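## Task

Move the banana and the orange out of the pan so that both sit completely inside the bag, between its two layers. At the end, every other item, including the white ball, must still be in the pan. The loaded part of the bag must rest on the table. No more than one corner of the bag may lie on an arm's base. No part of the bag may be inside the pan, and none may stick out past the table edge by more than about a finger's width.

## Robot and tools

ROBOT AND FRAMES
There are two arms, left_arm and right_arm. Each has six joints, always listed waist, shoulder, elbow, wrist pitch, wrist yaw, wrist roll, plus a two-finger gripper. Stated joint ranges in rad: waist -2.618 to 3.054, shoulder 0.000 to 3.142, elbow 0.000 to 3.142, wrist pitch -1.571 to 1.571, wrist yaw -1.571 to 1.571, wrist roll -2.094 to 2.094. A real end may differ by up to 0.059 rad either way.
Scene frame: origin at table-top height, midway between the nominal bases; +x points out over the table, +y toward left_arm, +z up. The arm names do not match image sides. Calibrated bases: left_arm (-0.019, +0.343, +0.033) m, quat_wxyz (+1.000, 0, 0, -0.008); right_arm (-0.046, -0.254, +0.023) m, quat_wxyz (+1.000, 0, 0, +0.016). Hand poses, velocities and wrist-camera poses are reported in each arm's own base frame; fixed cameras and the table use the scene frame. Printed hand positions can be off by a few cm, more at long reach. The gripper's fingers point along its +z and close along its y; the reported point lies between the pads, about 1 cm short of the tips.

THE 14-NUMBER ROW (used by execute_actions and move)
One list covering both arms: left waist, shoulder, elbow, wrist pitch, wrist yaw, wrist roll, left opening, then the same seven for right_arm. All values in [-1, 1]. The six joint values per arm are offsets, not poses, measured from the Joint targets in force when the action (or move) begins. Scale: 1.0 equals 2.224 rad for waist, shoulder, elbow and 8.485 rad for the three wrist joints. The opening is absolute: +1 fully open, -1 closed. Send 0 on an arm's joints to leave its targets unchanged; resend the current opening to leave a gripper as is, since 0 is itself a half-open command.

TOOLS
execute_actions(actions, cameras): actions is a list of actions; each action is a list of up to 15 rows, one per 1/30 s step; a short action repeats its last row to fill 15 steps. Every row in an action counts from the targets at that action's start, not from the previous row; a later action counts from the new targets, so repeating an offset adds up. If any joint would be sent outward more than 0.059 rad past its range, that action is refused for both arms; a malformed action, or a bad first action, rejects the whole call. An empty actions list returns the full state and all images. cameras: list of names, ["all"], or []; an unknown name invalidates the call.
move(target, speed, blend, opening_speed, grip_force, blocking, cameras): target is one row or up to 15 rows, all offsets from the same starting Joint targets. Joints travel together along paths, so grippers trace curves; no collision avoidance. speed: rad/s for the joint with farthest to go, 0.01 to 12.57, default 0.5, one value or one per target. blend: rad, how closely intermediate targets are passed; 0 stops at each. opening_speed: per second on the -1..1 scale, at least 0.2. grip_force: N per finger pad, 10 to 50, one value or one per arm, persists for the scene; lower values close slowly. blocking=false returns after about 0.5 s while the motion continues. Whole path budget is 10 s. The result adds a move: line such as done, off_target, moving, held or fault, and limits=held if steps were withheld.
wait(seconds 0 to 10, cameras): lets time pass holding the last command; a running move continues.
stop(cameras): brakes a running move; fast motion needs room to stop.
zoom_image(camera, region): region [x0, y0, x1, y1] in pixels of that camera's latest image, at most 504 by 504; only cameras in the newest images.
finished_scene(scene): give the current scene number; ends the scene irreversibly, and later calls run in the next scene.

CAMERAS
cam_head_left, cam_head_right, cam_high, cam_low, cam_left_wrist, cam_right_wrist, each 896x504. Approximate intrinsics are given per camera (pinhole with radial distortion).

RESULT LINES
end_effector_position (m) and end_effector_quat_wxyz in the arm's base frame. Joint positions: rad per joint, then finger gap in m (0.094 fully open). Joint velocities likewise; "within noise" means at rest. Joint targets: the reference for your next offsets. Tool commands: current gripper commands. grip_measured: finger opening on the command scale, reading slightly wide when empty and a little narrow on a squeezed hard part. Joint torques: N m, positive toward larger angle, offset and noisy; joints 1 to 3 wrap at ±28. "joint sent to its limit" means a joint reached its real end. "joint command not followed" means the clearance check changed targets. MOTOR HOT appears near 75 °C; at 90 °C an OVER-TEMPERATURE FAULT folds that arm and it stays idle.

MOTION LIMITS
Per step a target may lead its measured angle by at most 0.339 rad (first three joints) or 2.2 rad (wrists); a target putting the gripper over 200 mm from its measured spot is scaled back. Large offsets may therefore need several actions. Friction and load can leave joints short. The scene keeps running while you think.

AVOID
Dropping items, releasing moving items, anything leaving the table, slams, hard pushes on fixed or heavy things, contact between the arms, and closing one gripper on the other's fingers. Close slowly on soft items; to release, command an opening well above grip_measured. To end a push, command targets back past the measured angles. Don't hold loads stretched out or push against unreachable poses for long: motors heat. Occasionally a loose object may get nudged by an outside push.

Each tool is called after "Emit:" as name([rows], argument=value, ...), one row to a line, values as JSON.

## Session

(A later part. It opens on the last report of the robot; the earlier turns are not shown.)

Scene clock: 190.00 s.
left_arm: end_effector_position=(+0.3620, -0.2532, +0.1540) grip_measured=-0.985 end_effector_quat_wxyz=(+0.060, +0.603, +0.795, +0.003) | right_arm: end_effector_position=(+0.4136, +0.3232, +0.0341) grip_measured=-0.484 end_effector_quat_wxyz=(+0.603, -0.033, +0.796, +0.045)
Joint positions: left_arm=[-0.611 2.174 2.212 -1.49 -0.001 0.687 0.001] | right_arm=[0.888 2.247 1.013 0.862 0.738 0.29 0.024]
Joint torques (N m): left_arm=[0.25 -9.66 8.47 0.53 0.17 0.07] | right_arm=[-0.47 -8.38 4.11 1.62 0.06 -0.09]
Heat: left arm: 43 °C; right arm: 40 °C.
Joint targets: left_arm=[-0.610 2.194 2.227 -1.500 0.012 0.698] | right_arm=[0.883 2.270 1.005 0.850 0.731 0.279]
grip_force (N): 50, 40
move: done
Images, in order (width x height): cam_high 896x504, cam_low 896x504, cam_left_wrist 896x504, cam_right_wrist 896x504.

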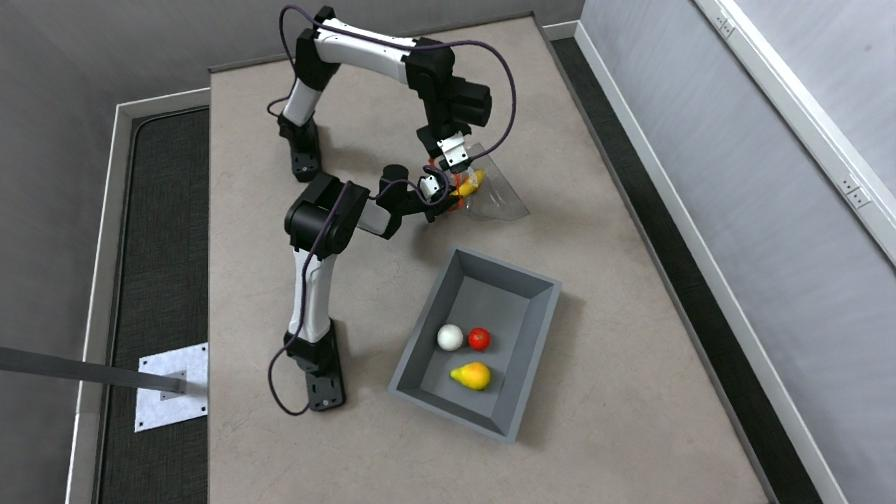

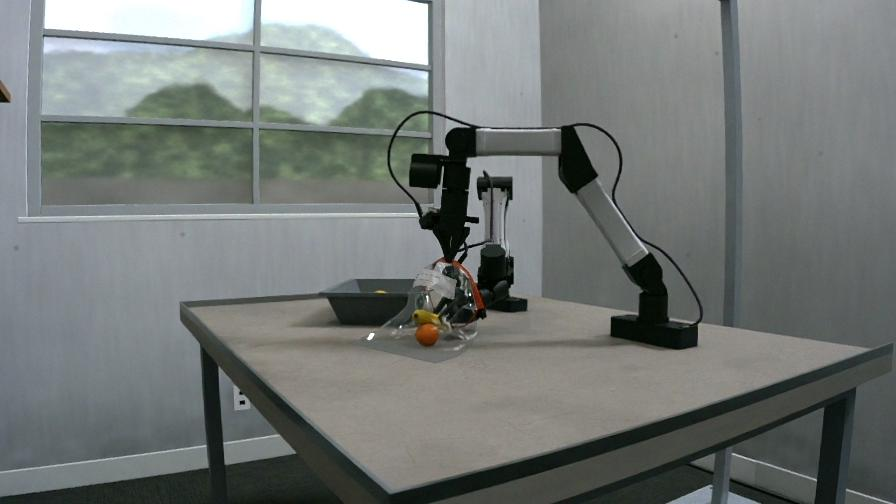

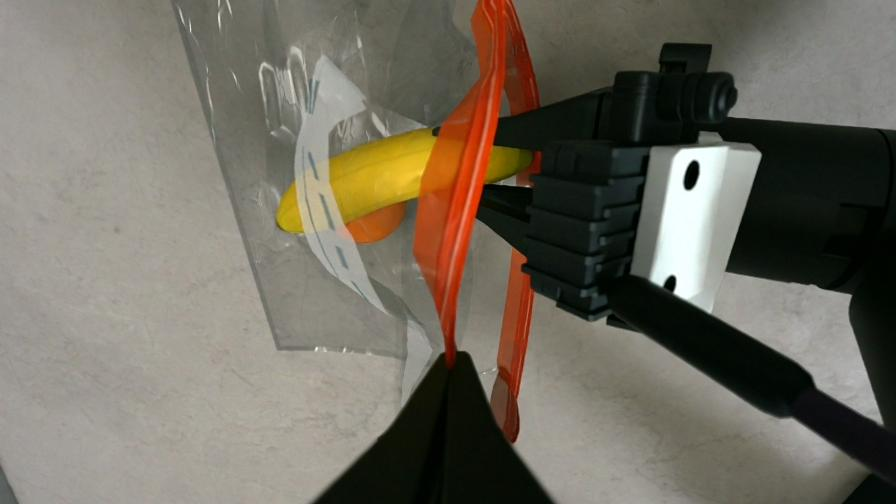

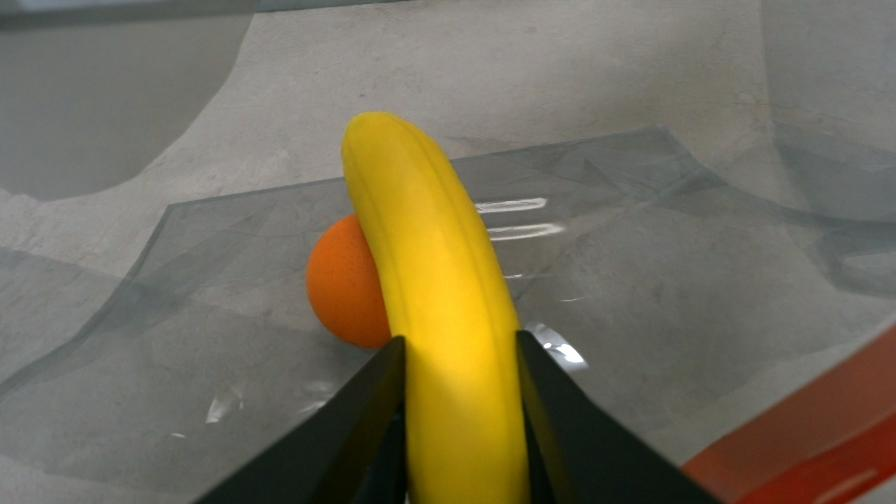

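Emit:
move([
  [0,0,0,0,0,0,-1,-0.0162,0.0022,0.1281,-0.0566,-0.0087,0.0149,-0.54],
  [0,0,0,0,0,0,-1,-0.0162,0.0022,0.1281,-0.0566,-0.0087,0.0149,-0.05],
], speed=[0.2,0.2], cameras=["cam_right_wrist","cam_left_wrist","cam_low"])

Emit:
zoom_image(camera="cam_low", region=[340, 220, 540, 370])

Scene clock: 194.23 s.
left_arm: end_effector_position=(+0.3640, -0.2516, +0.1547) grip_measured=-0.985 end_effector_quat_wxyz=(+0.061, +0.602, +0.796, +0.005) | right_arm: end_effector_position=(+0.4391, +0.3390, +0.0215) grip_measured=-0.052 end_effector_quat_wxyz=(+0.520, -0.040, +0.853, +0.019)
Joint positions: left_arm=[-0.607 2.174 2.214 -1.488 -0.005 0.687 0.001] | right_arm=[0.852 2.263 1.272 0.368 0.666 0.408 0.045]
Joint torques (N m): left_arm=[-0.05 -9.69 8.29 0.53 0.21 0.05] | right_arm=[-0.39 -10.39 7.5 1.61 0.11 0.01]
Heat: left arm: 43 °C; right arm: 40 °C.
Joint targets: left_arm=[-0.610 2.194 2.228 -1.500 0.012 0.698] | right_arm=[0.847 2.275 1.290 0.370 0.657 0.405]
grip_force (N): 50, 40
move: done; target 2's new numbers were sent with right_arm's wrist pitch 0.052 rad from that target
Images, in order (width x height): cam_low 896x504, cam_left_wrist 896x504, cam_right_wrist 896x504.

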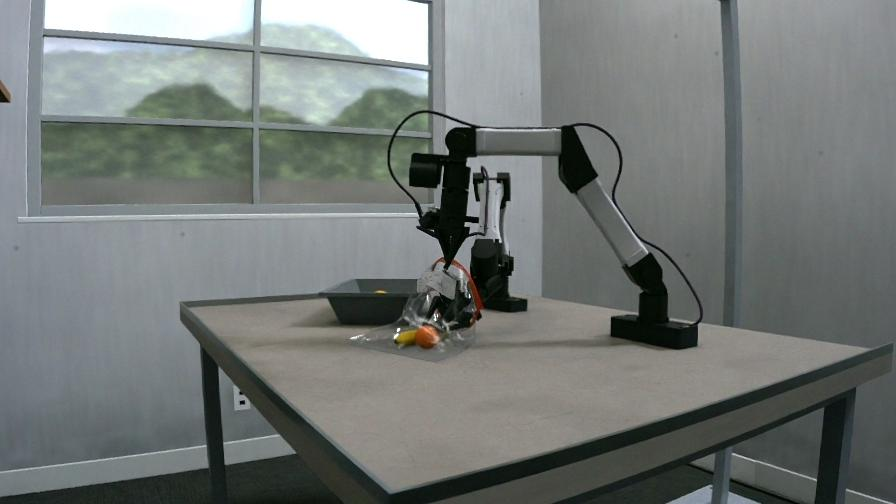

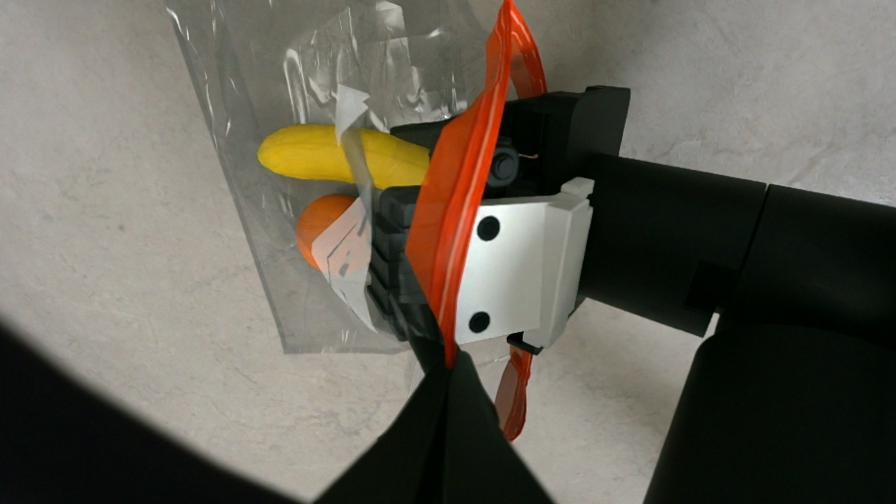

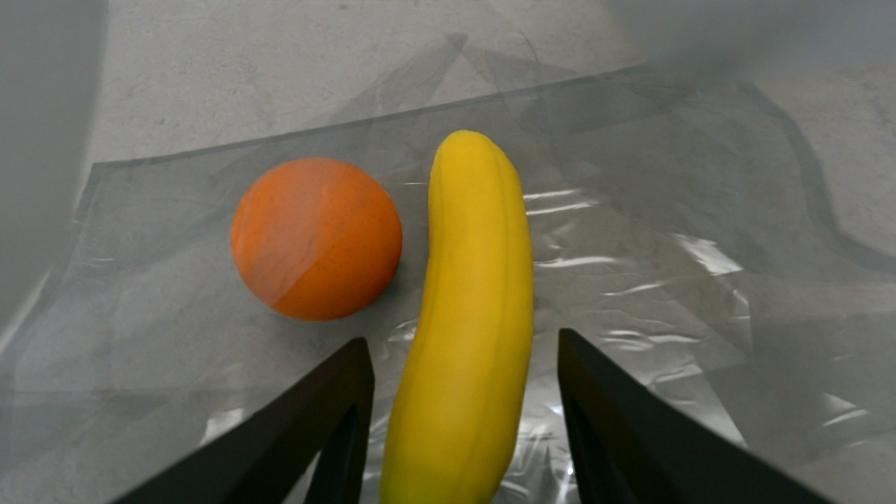

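Scaled by 2.520 from the camera's 896x504 image, which has a finer 1280x720 frame.

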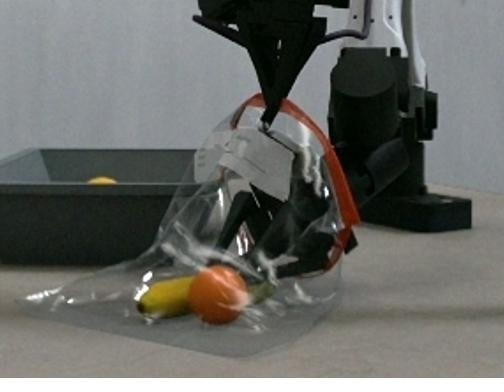

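Emit:
move([
  [0,0,0,0,0,0,-1,0.0162,-0.027,-0.1281,0.0566,0.0087,-0.0149,-0.05],
  [0,0,0,0,0,0,-1,0.0162,-0.0495,-0.12,0.0471,0.0087,-0.0149,-0.05],
  [0,0,0,0,0,0,-1,0.0207,-0.157,-0.137,-0.0024,0.0028,0.0025,-0.05],
  [0,0,0,0,0,0,-1,0.0495,-0.165,-0.27,0.0561,0.0191,-0.0085,-0.05],
  [0,0,0,0,0,0,-1,0.0976,-0.5058,-0.4033,0.0171,0.0303,-0.0006,-0.05],
], speed=[0.25,0.25,0.25,0.3,0.6], blend=0.02, cameras=["cam_right_wrist","cam_left_wrist","cam_low","cam_head_left"])

Scene clock: 203.53 s.
left_arm: end_effector_position=(+0.3633, -0.2517, +0.1546) grip_measured=-0.985 end_effector_quat_wxyz=(+0.060, +0.602, +0.796, +0.004) | right_arm: end_effector_position=(+0.2712, +0.2022, +0.1828) grip_measured=-0.051 end_effector_quat_wxyz=(+0.641, +0.020, +0.760, +0.106)
Joint positions: left_arm=[-0.607 2.174 2.214 -1.49 -0.002 0.687 0.001] | right_arm=[1.056 1.165 0.396 0.513 0.903 0.393 0.045]
Joint torques (N m): left_arm=[-0.01 -9.68 8.28 0.53 0.18 0.05] | right_arm=[0.76 -4.4 6.37 1.68 0.22 0.12]
Heat: left arm: 43 °C; right arm: 42 °C.
Joint targets: left_arm=[-0.610 2.194 2.228 -1.500 0.012 0.698] | right_arm=[1.064 1.150 0.393 0.515 0.914 0.400]
grip_force (N): 50, 40
move: done
Images, in order (width x height): cam_head_left 896x504, cam_low 896x504, cam_left_wrist 896x504, cam_right_wrist 896x504.

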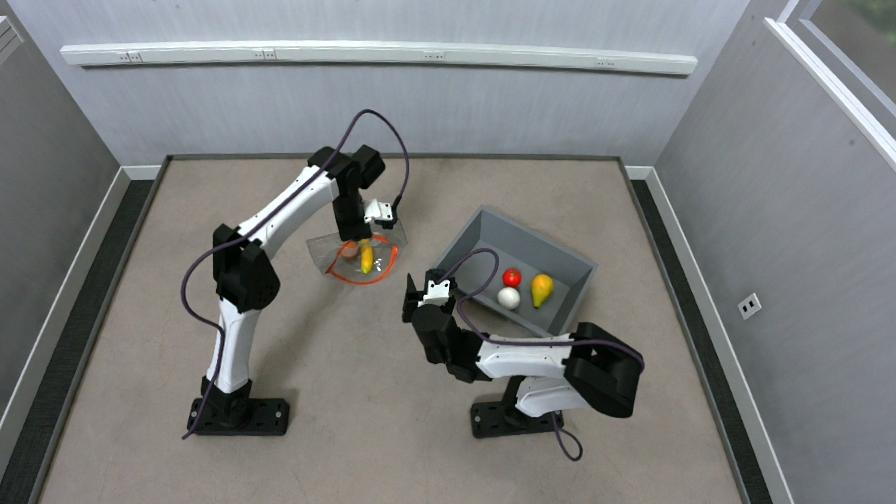

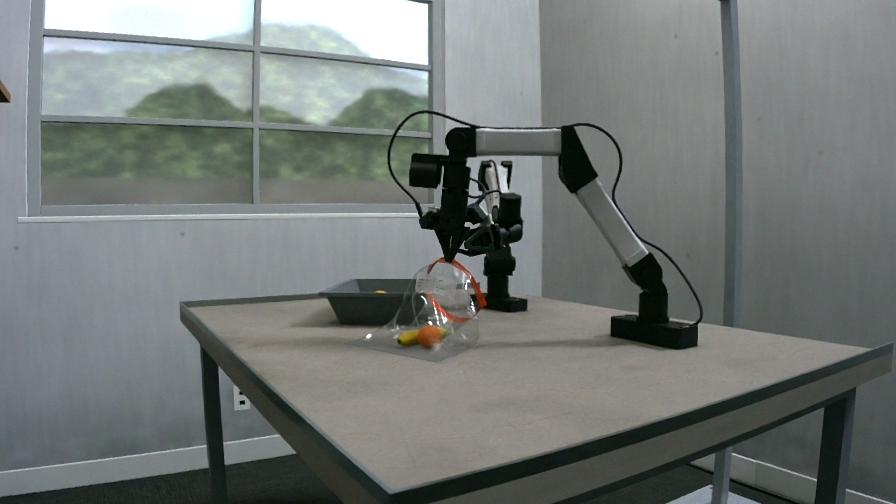

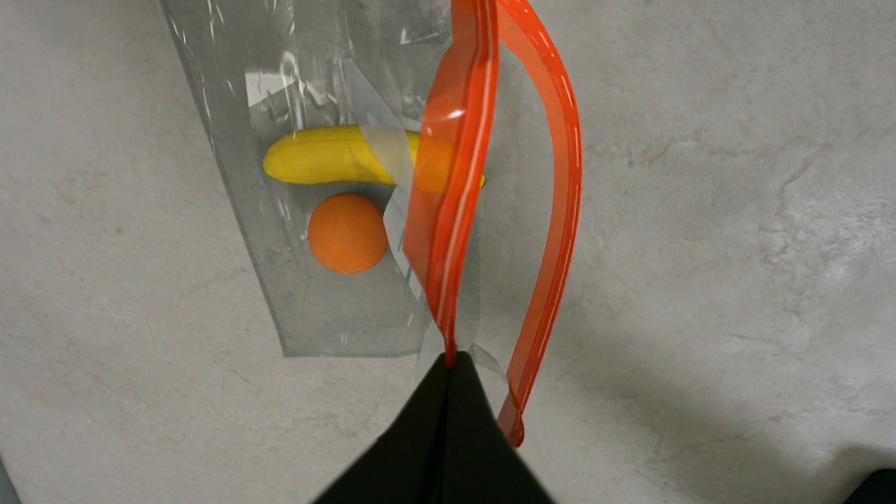

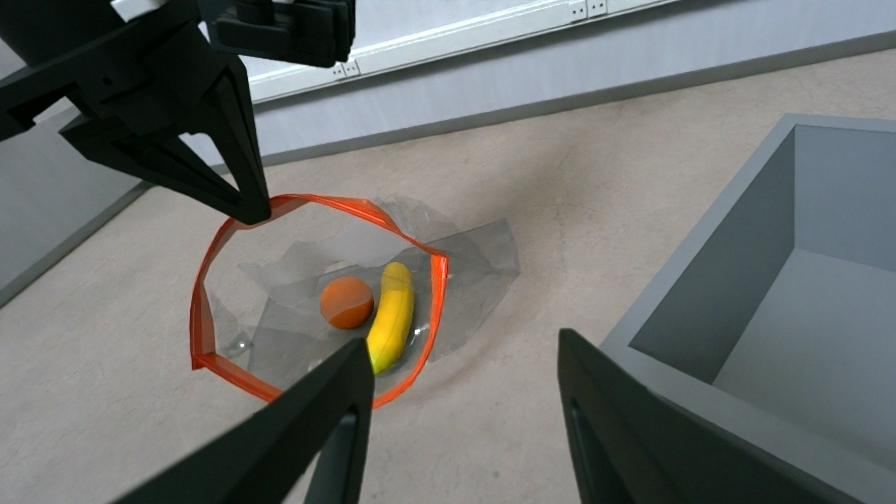

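Emit:
move([
  [0,0,0,0,0,0,-1,-0.324,0,0,0,0,0,-0.05],
  [-0.0178,-0.0217,-0.1587,0.0319,0,-0.0047,-1,-0.324,0,0,0,0,0,-0.05],
  [-0.0409,-0.0228,-0.2968,0.0679,0,-0.0107,-1,-0.324,0,0,0,0,0,-0.05],
], speed=[0.7,0.3,0.3], blend=0.03, cameras=["cam_left_wrist","cam_low","cam_head_left","cam_high"])

Emit:
zoom_image(camera="cam_head_left", region=[280, 190, 440, 300])

Emit:
zoom_image(camera="cam_low", region=[340, 220, 540, 370])

Scene clock: 208.40 s.
left_arm: end_effector_position=(+0.3194, -0.2657, -0.0053) grip_measured=-0.985 end_effector_quat_wxyz=(+0.019, +0.611, +0.792, +0.000) | right_arm: end_effector_position=(+0.3371, -0.0231, +0.1828) grip_measured=-0.051 end_effector_quat_wxyz=(+0.637, +0.283, +0.706, -0.124)
Joint positions: left_arm=[-0.695 2.174 1.576 -0.934 -0.002 0.619 0.001] | right_arm=[0.35 1.165 0.396 0.512 0.907 0.393 0.045]
Joint torques (N m): left_arm=[-0.27 -13.37 5.89 0.59 0.18 -0.14] | right_arm=[-0.59 -4.38 6.32 1.7 0.16 0.1]
Heat: left arm: 44 °C; right arm: 41 °C.
Joint targets: left_arm=[-0.701 2.144 1.567 -0.924 0.012 0.607] | right_arm=[0.343 1.150 0.393 0.515 0.914 0.400]
grip_force (N): 50, 40
move: done
Images, in order (width x height): cam_head_left 896x504, cam_high 896x504, cam_low 896x504, cam_left_wrist 896x504.

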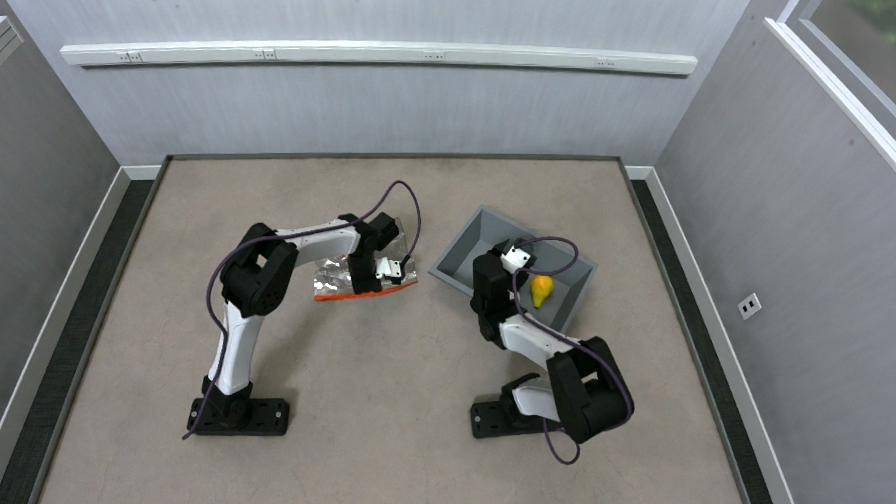

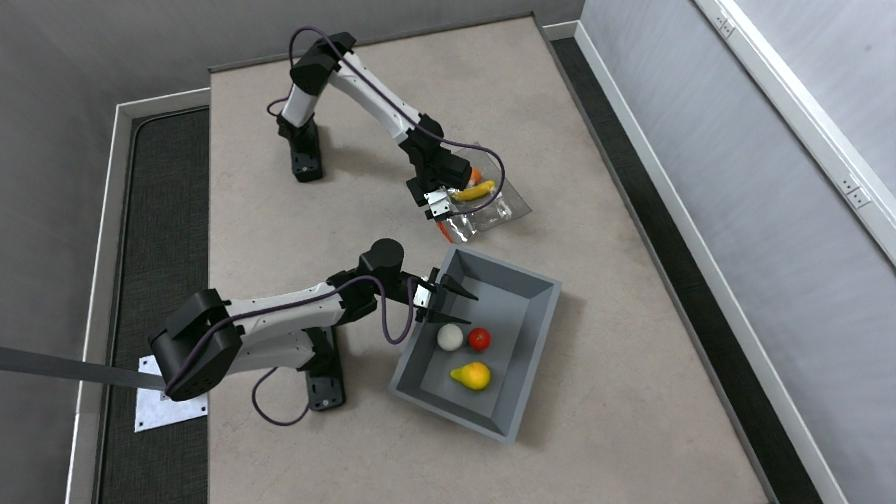

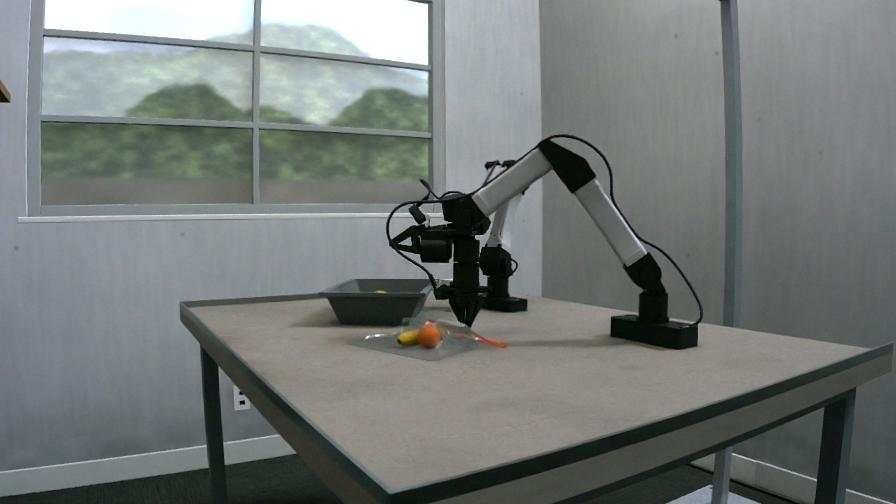

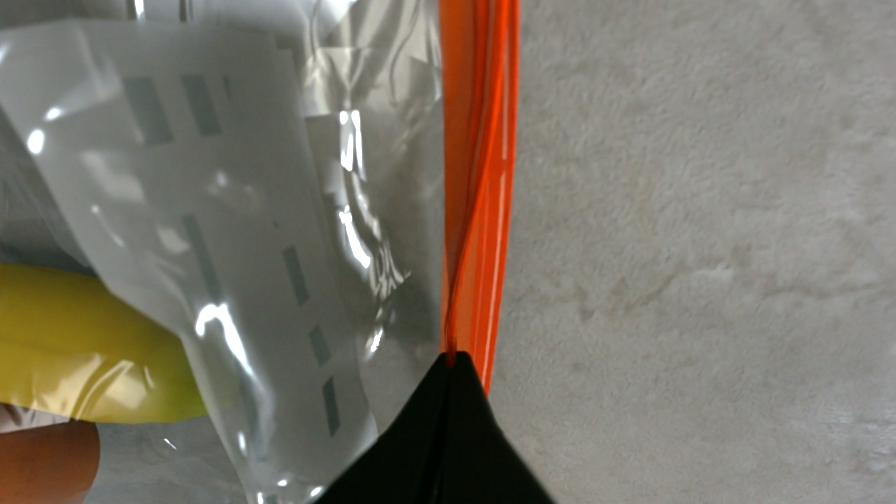

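Scaled by 3.150 from the camera's 896x504 image, which has a finer 1280x720 frame.

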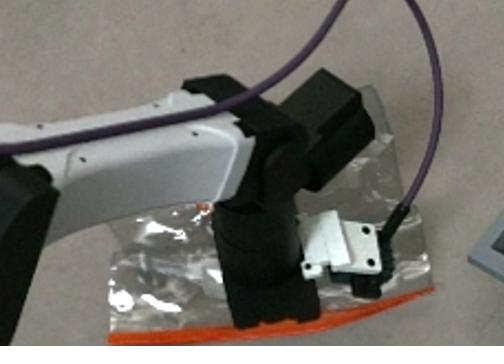

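Scaled by 2.520 from the camera's 896x504 image, which has a finer 1280x720 frame.

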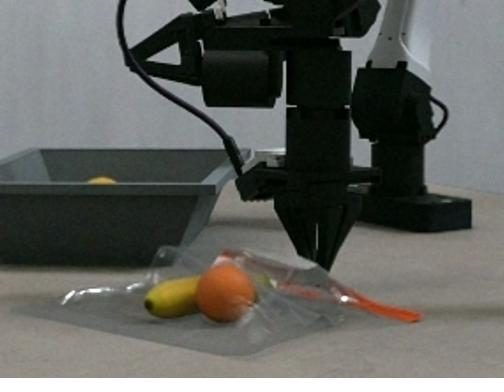

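Emit:
move([
  [0,0,0,0,0,0,-0.55,0,0,0,0,0,0,-0.05],
  [0,-0.037,0.1174,-0.0381,0,0,-0.55,0,0,0,0,0,0,-0.05],
], speed=[0.3,0.25], opening_speed=0.6, cameras=["all"])

Emit:
zoom_image(camera="cam_low", region=[340, 220, 540, 370])

Emit:
zoom_image(camera="cam_high", region=[380, 110, 580, 310])

Scene clock: 211.63 s.
left_arm: end_effector_position=(+0.3205, -0.2666, +0.0847) grip_measured=-0.552 end_effector_quat_wxyz=(+0.027, +0.610, +0.792, +0.000) | right_arm: end_effector_position=(+0.3371, -0.0231, +0.1828) grip_measured=-0.051 end_effector_quat_wxyz=(+0.637, +0.283, +0.706, -0.124)
Joint positions: left_arm=[-0.695 2.091 1.81 -1.235 -0.002 0.619 0.021] | right_arm=[0.35 1.165 0.396 0.512 0.907 0.393 0.045]
Joint torques (N m): left_arm=[-0.24 -13.05 8.91 0.37 0.17 -0.15] | right_arm=[-0.62 -4.38 6.35 1.7 0.15 0.1]
Heat: left arm: 45 °C; right arm: 40 °C.
Joint targets: left_arm=[-0.701 2.061 1.829 -1.247 0.012 0.607] | right_arm=[0.343 1.150 0.393 0.515 0.914 0.400]
grip_force (N): 50, 40
move: done

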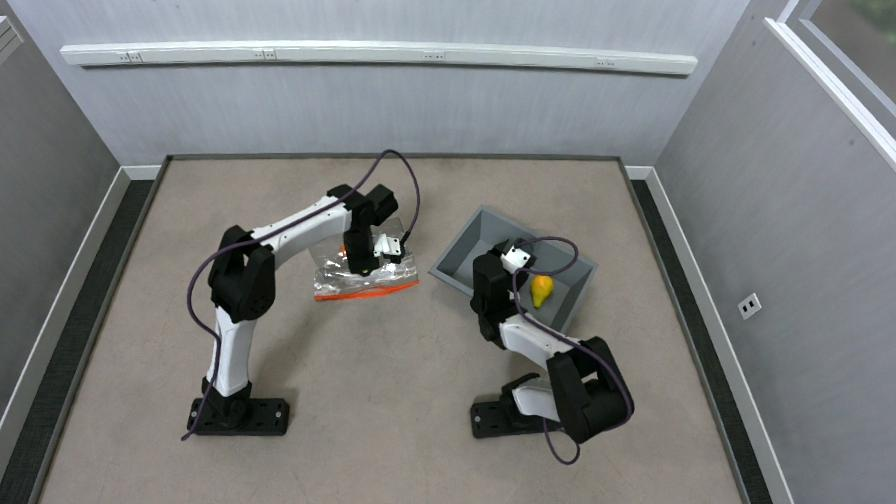

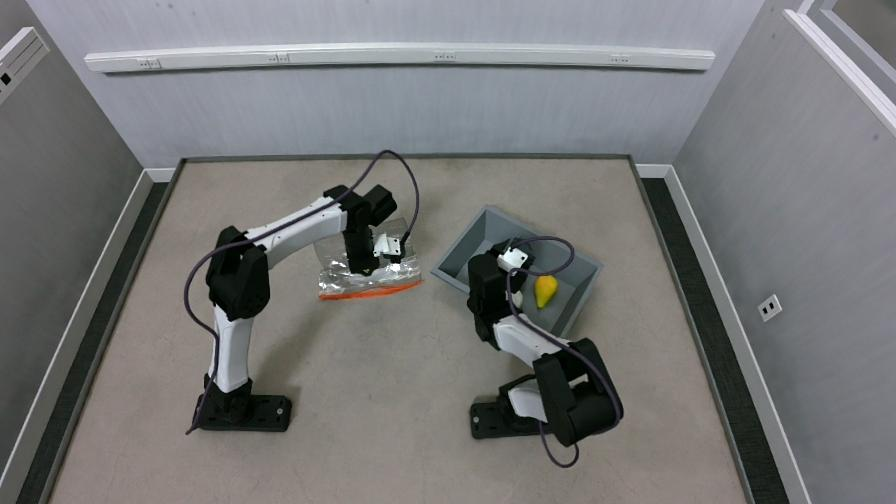

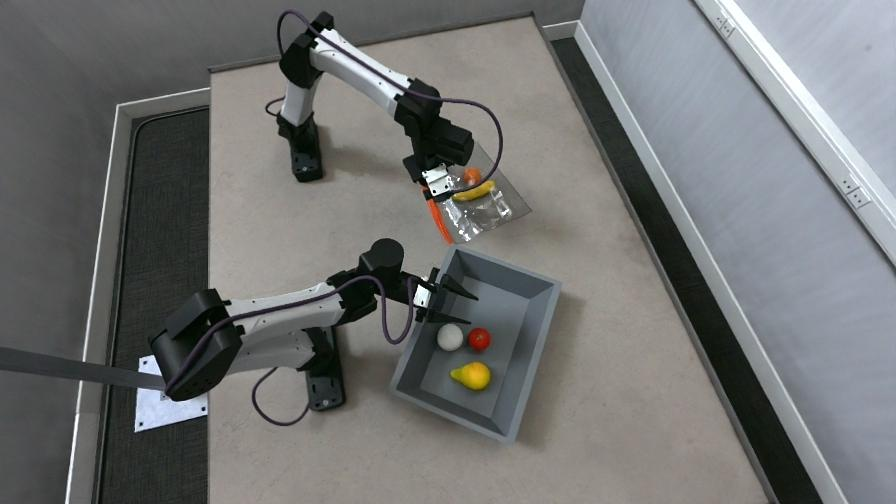

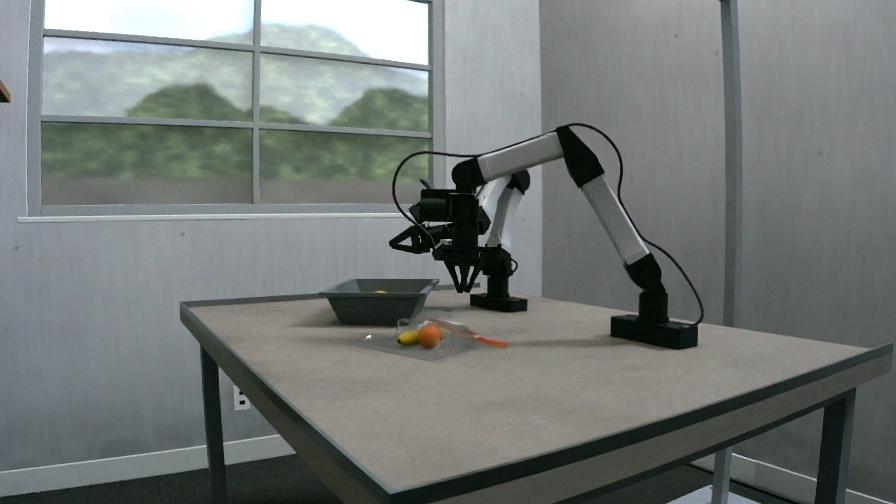

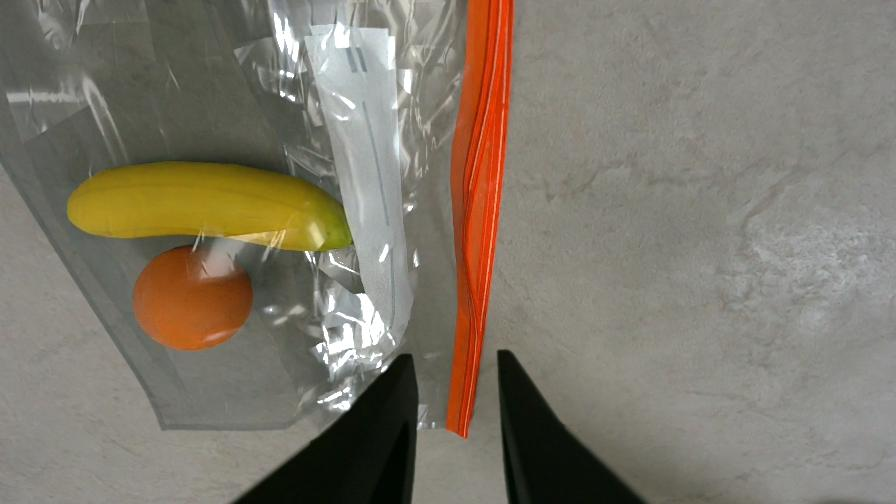

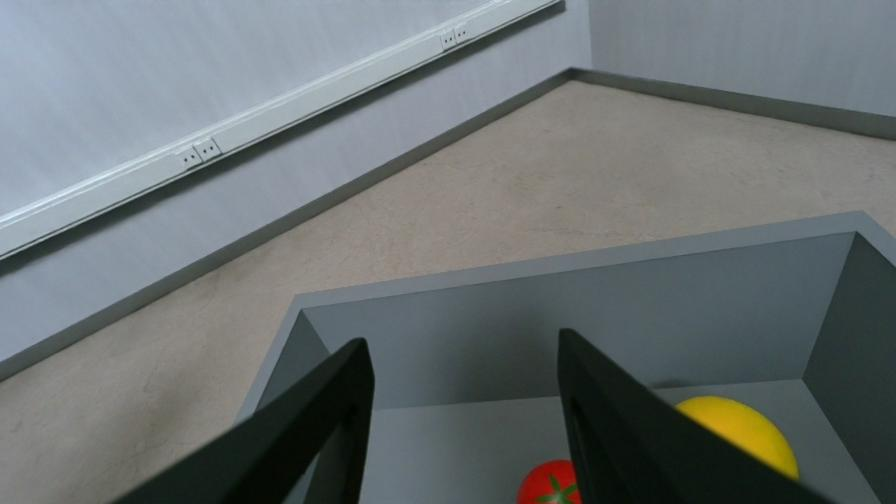

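Scaled by 2.520 from the camera's 896x504 image, which has a finer 1280x720 frame.

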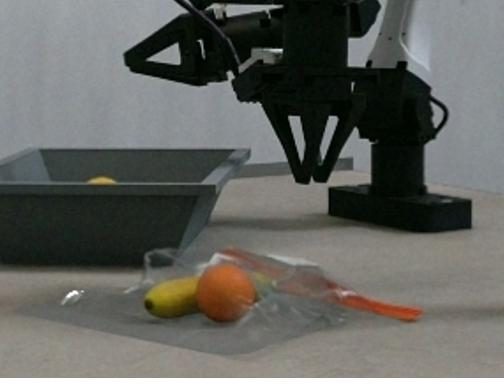

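Scaled by 2.520 from the camera's 896x504 image, which has a finer 1280x720 frame.

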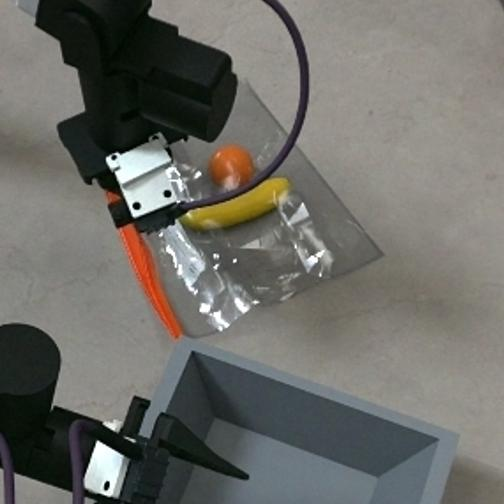

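Emit:
finished_scene(scene=2)

The scene is finished: the task was done.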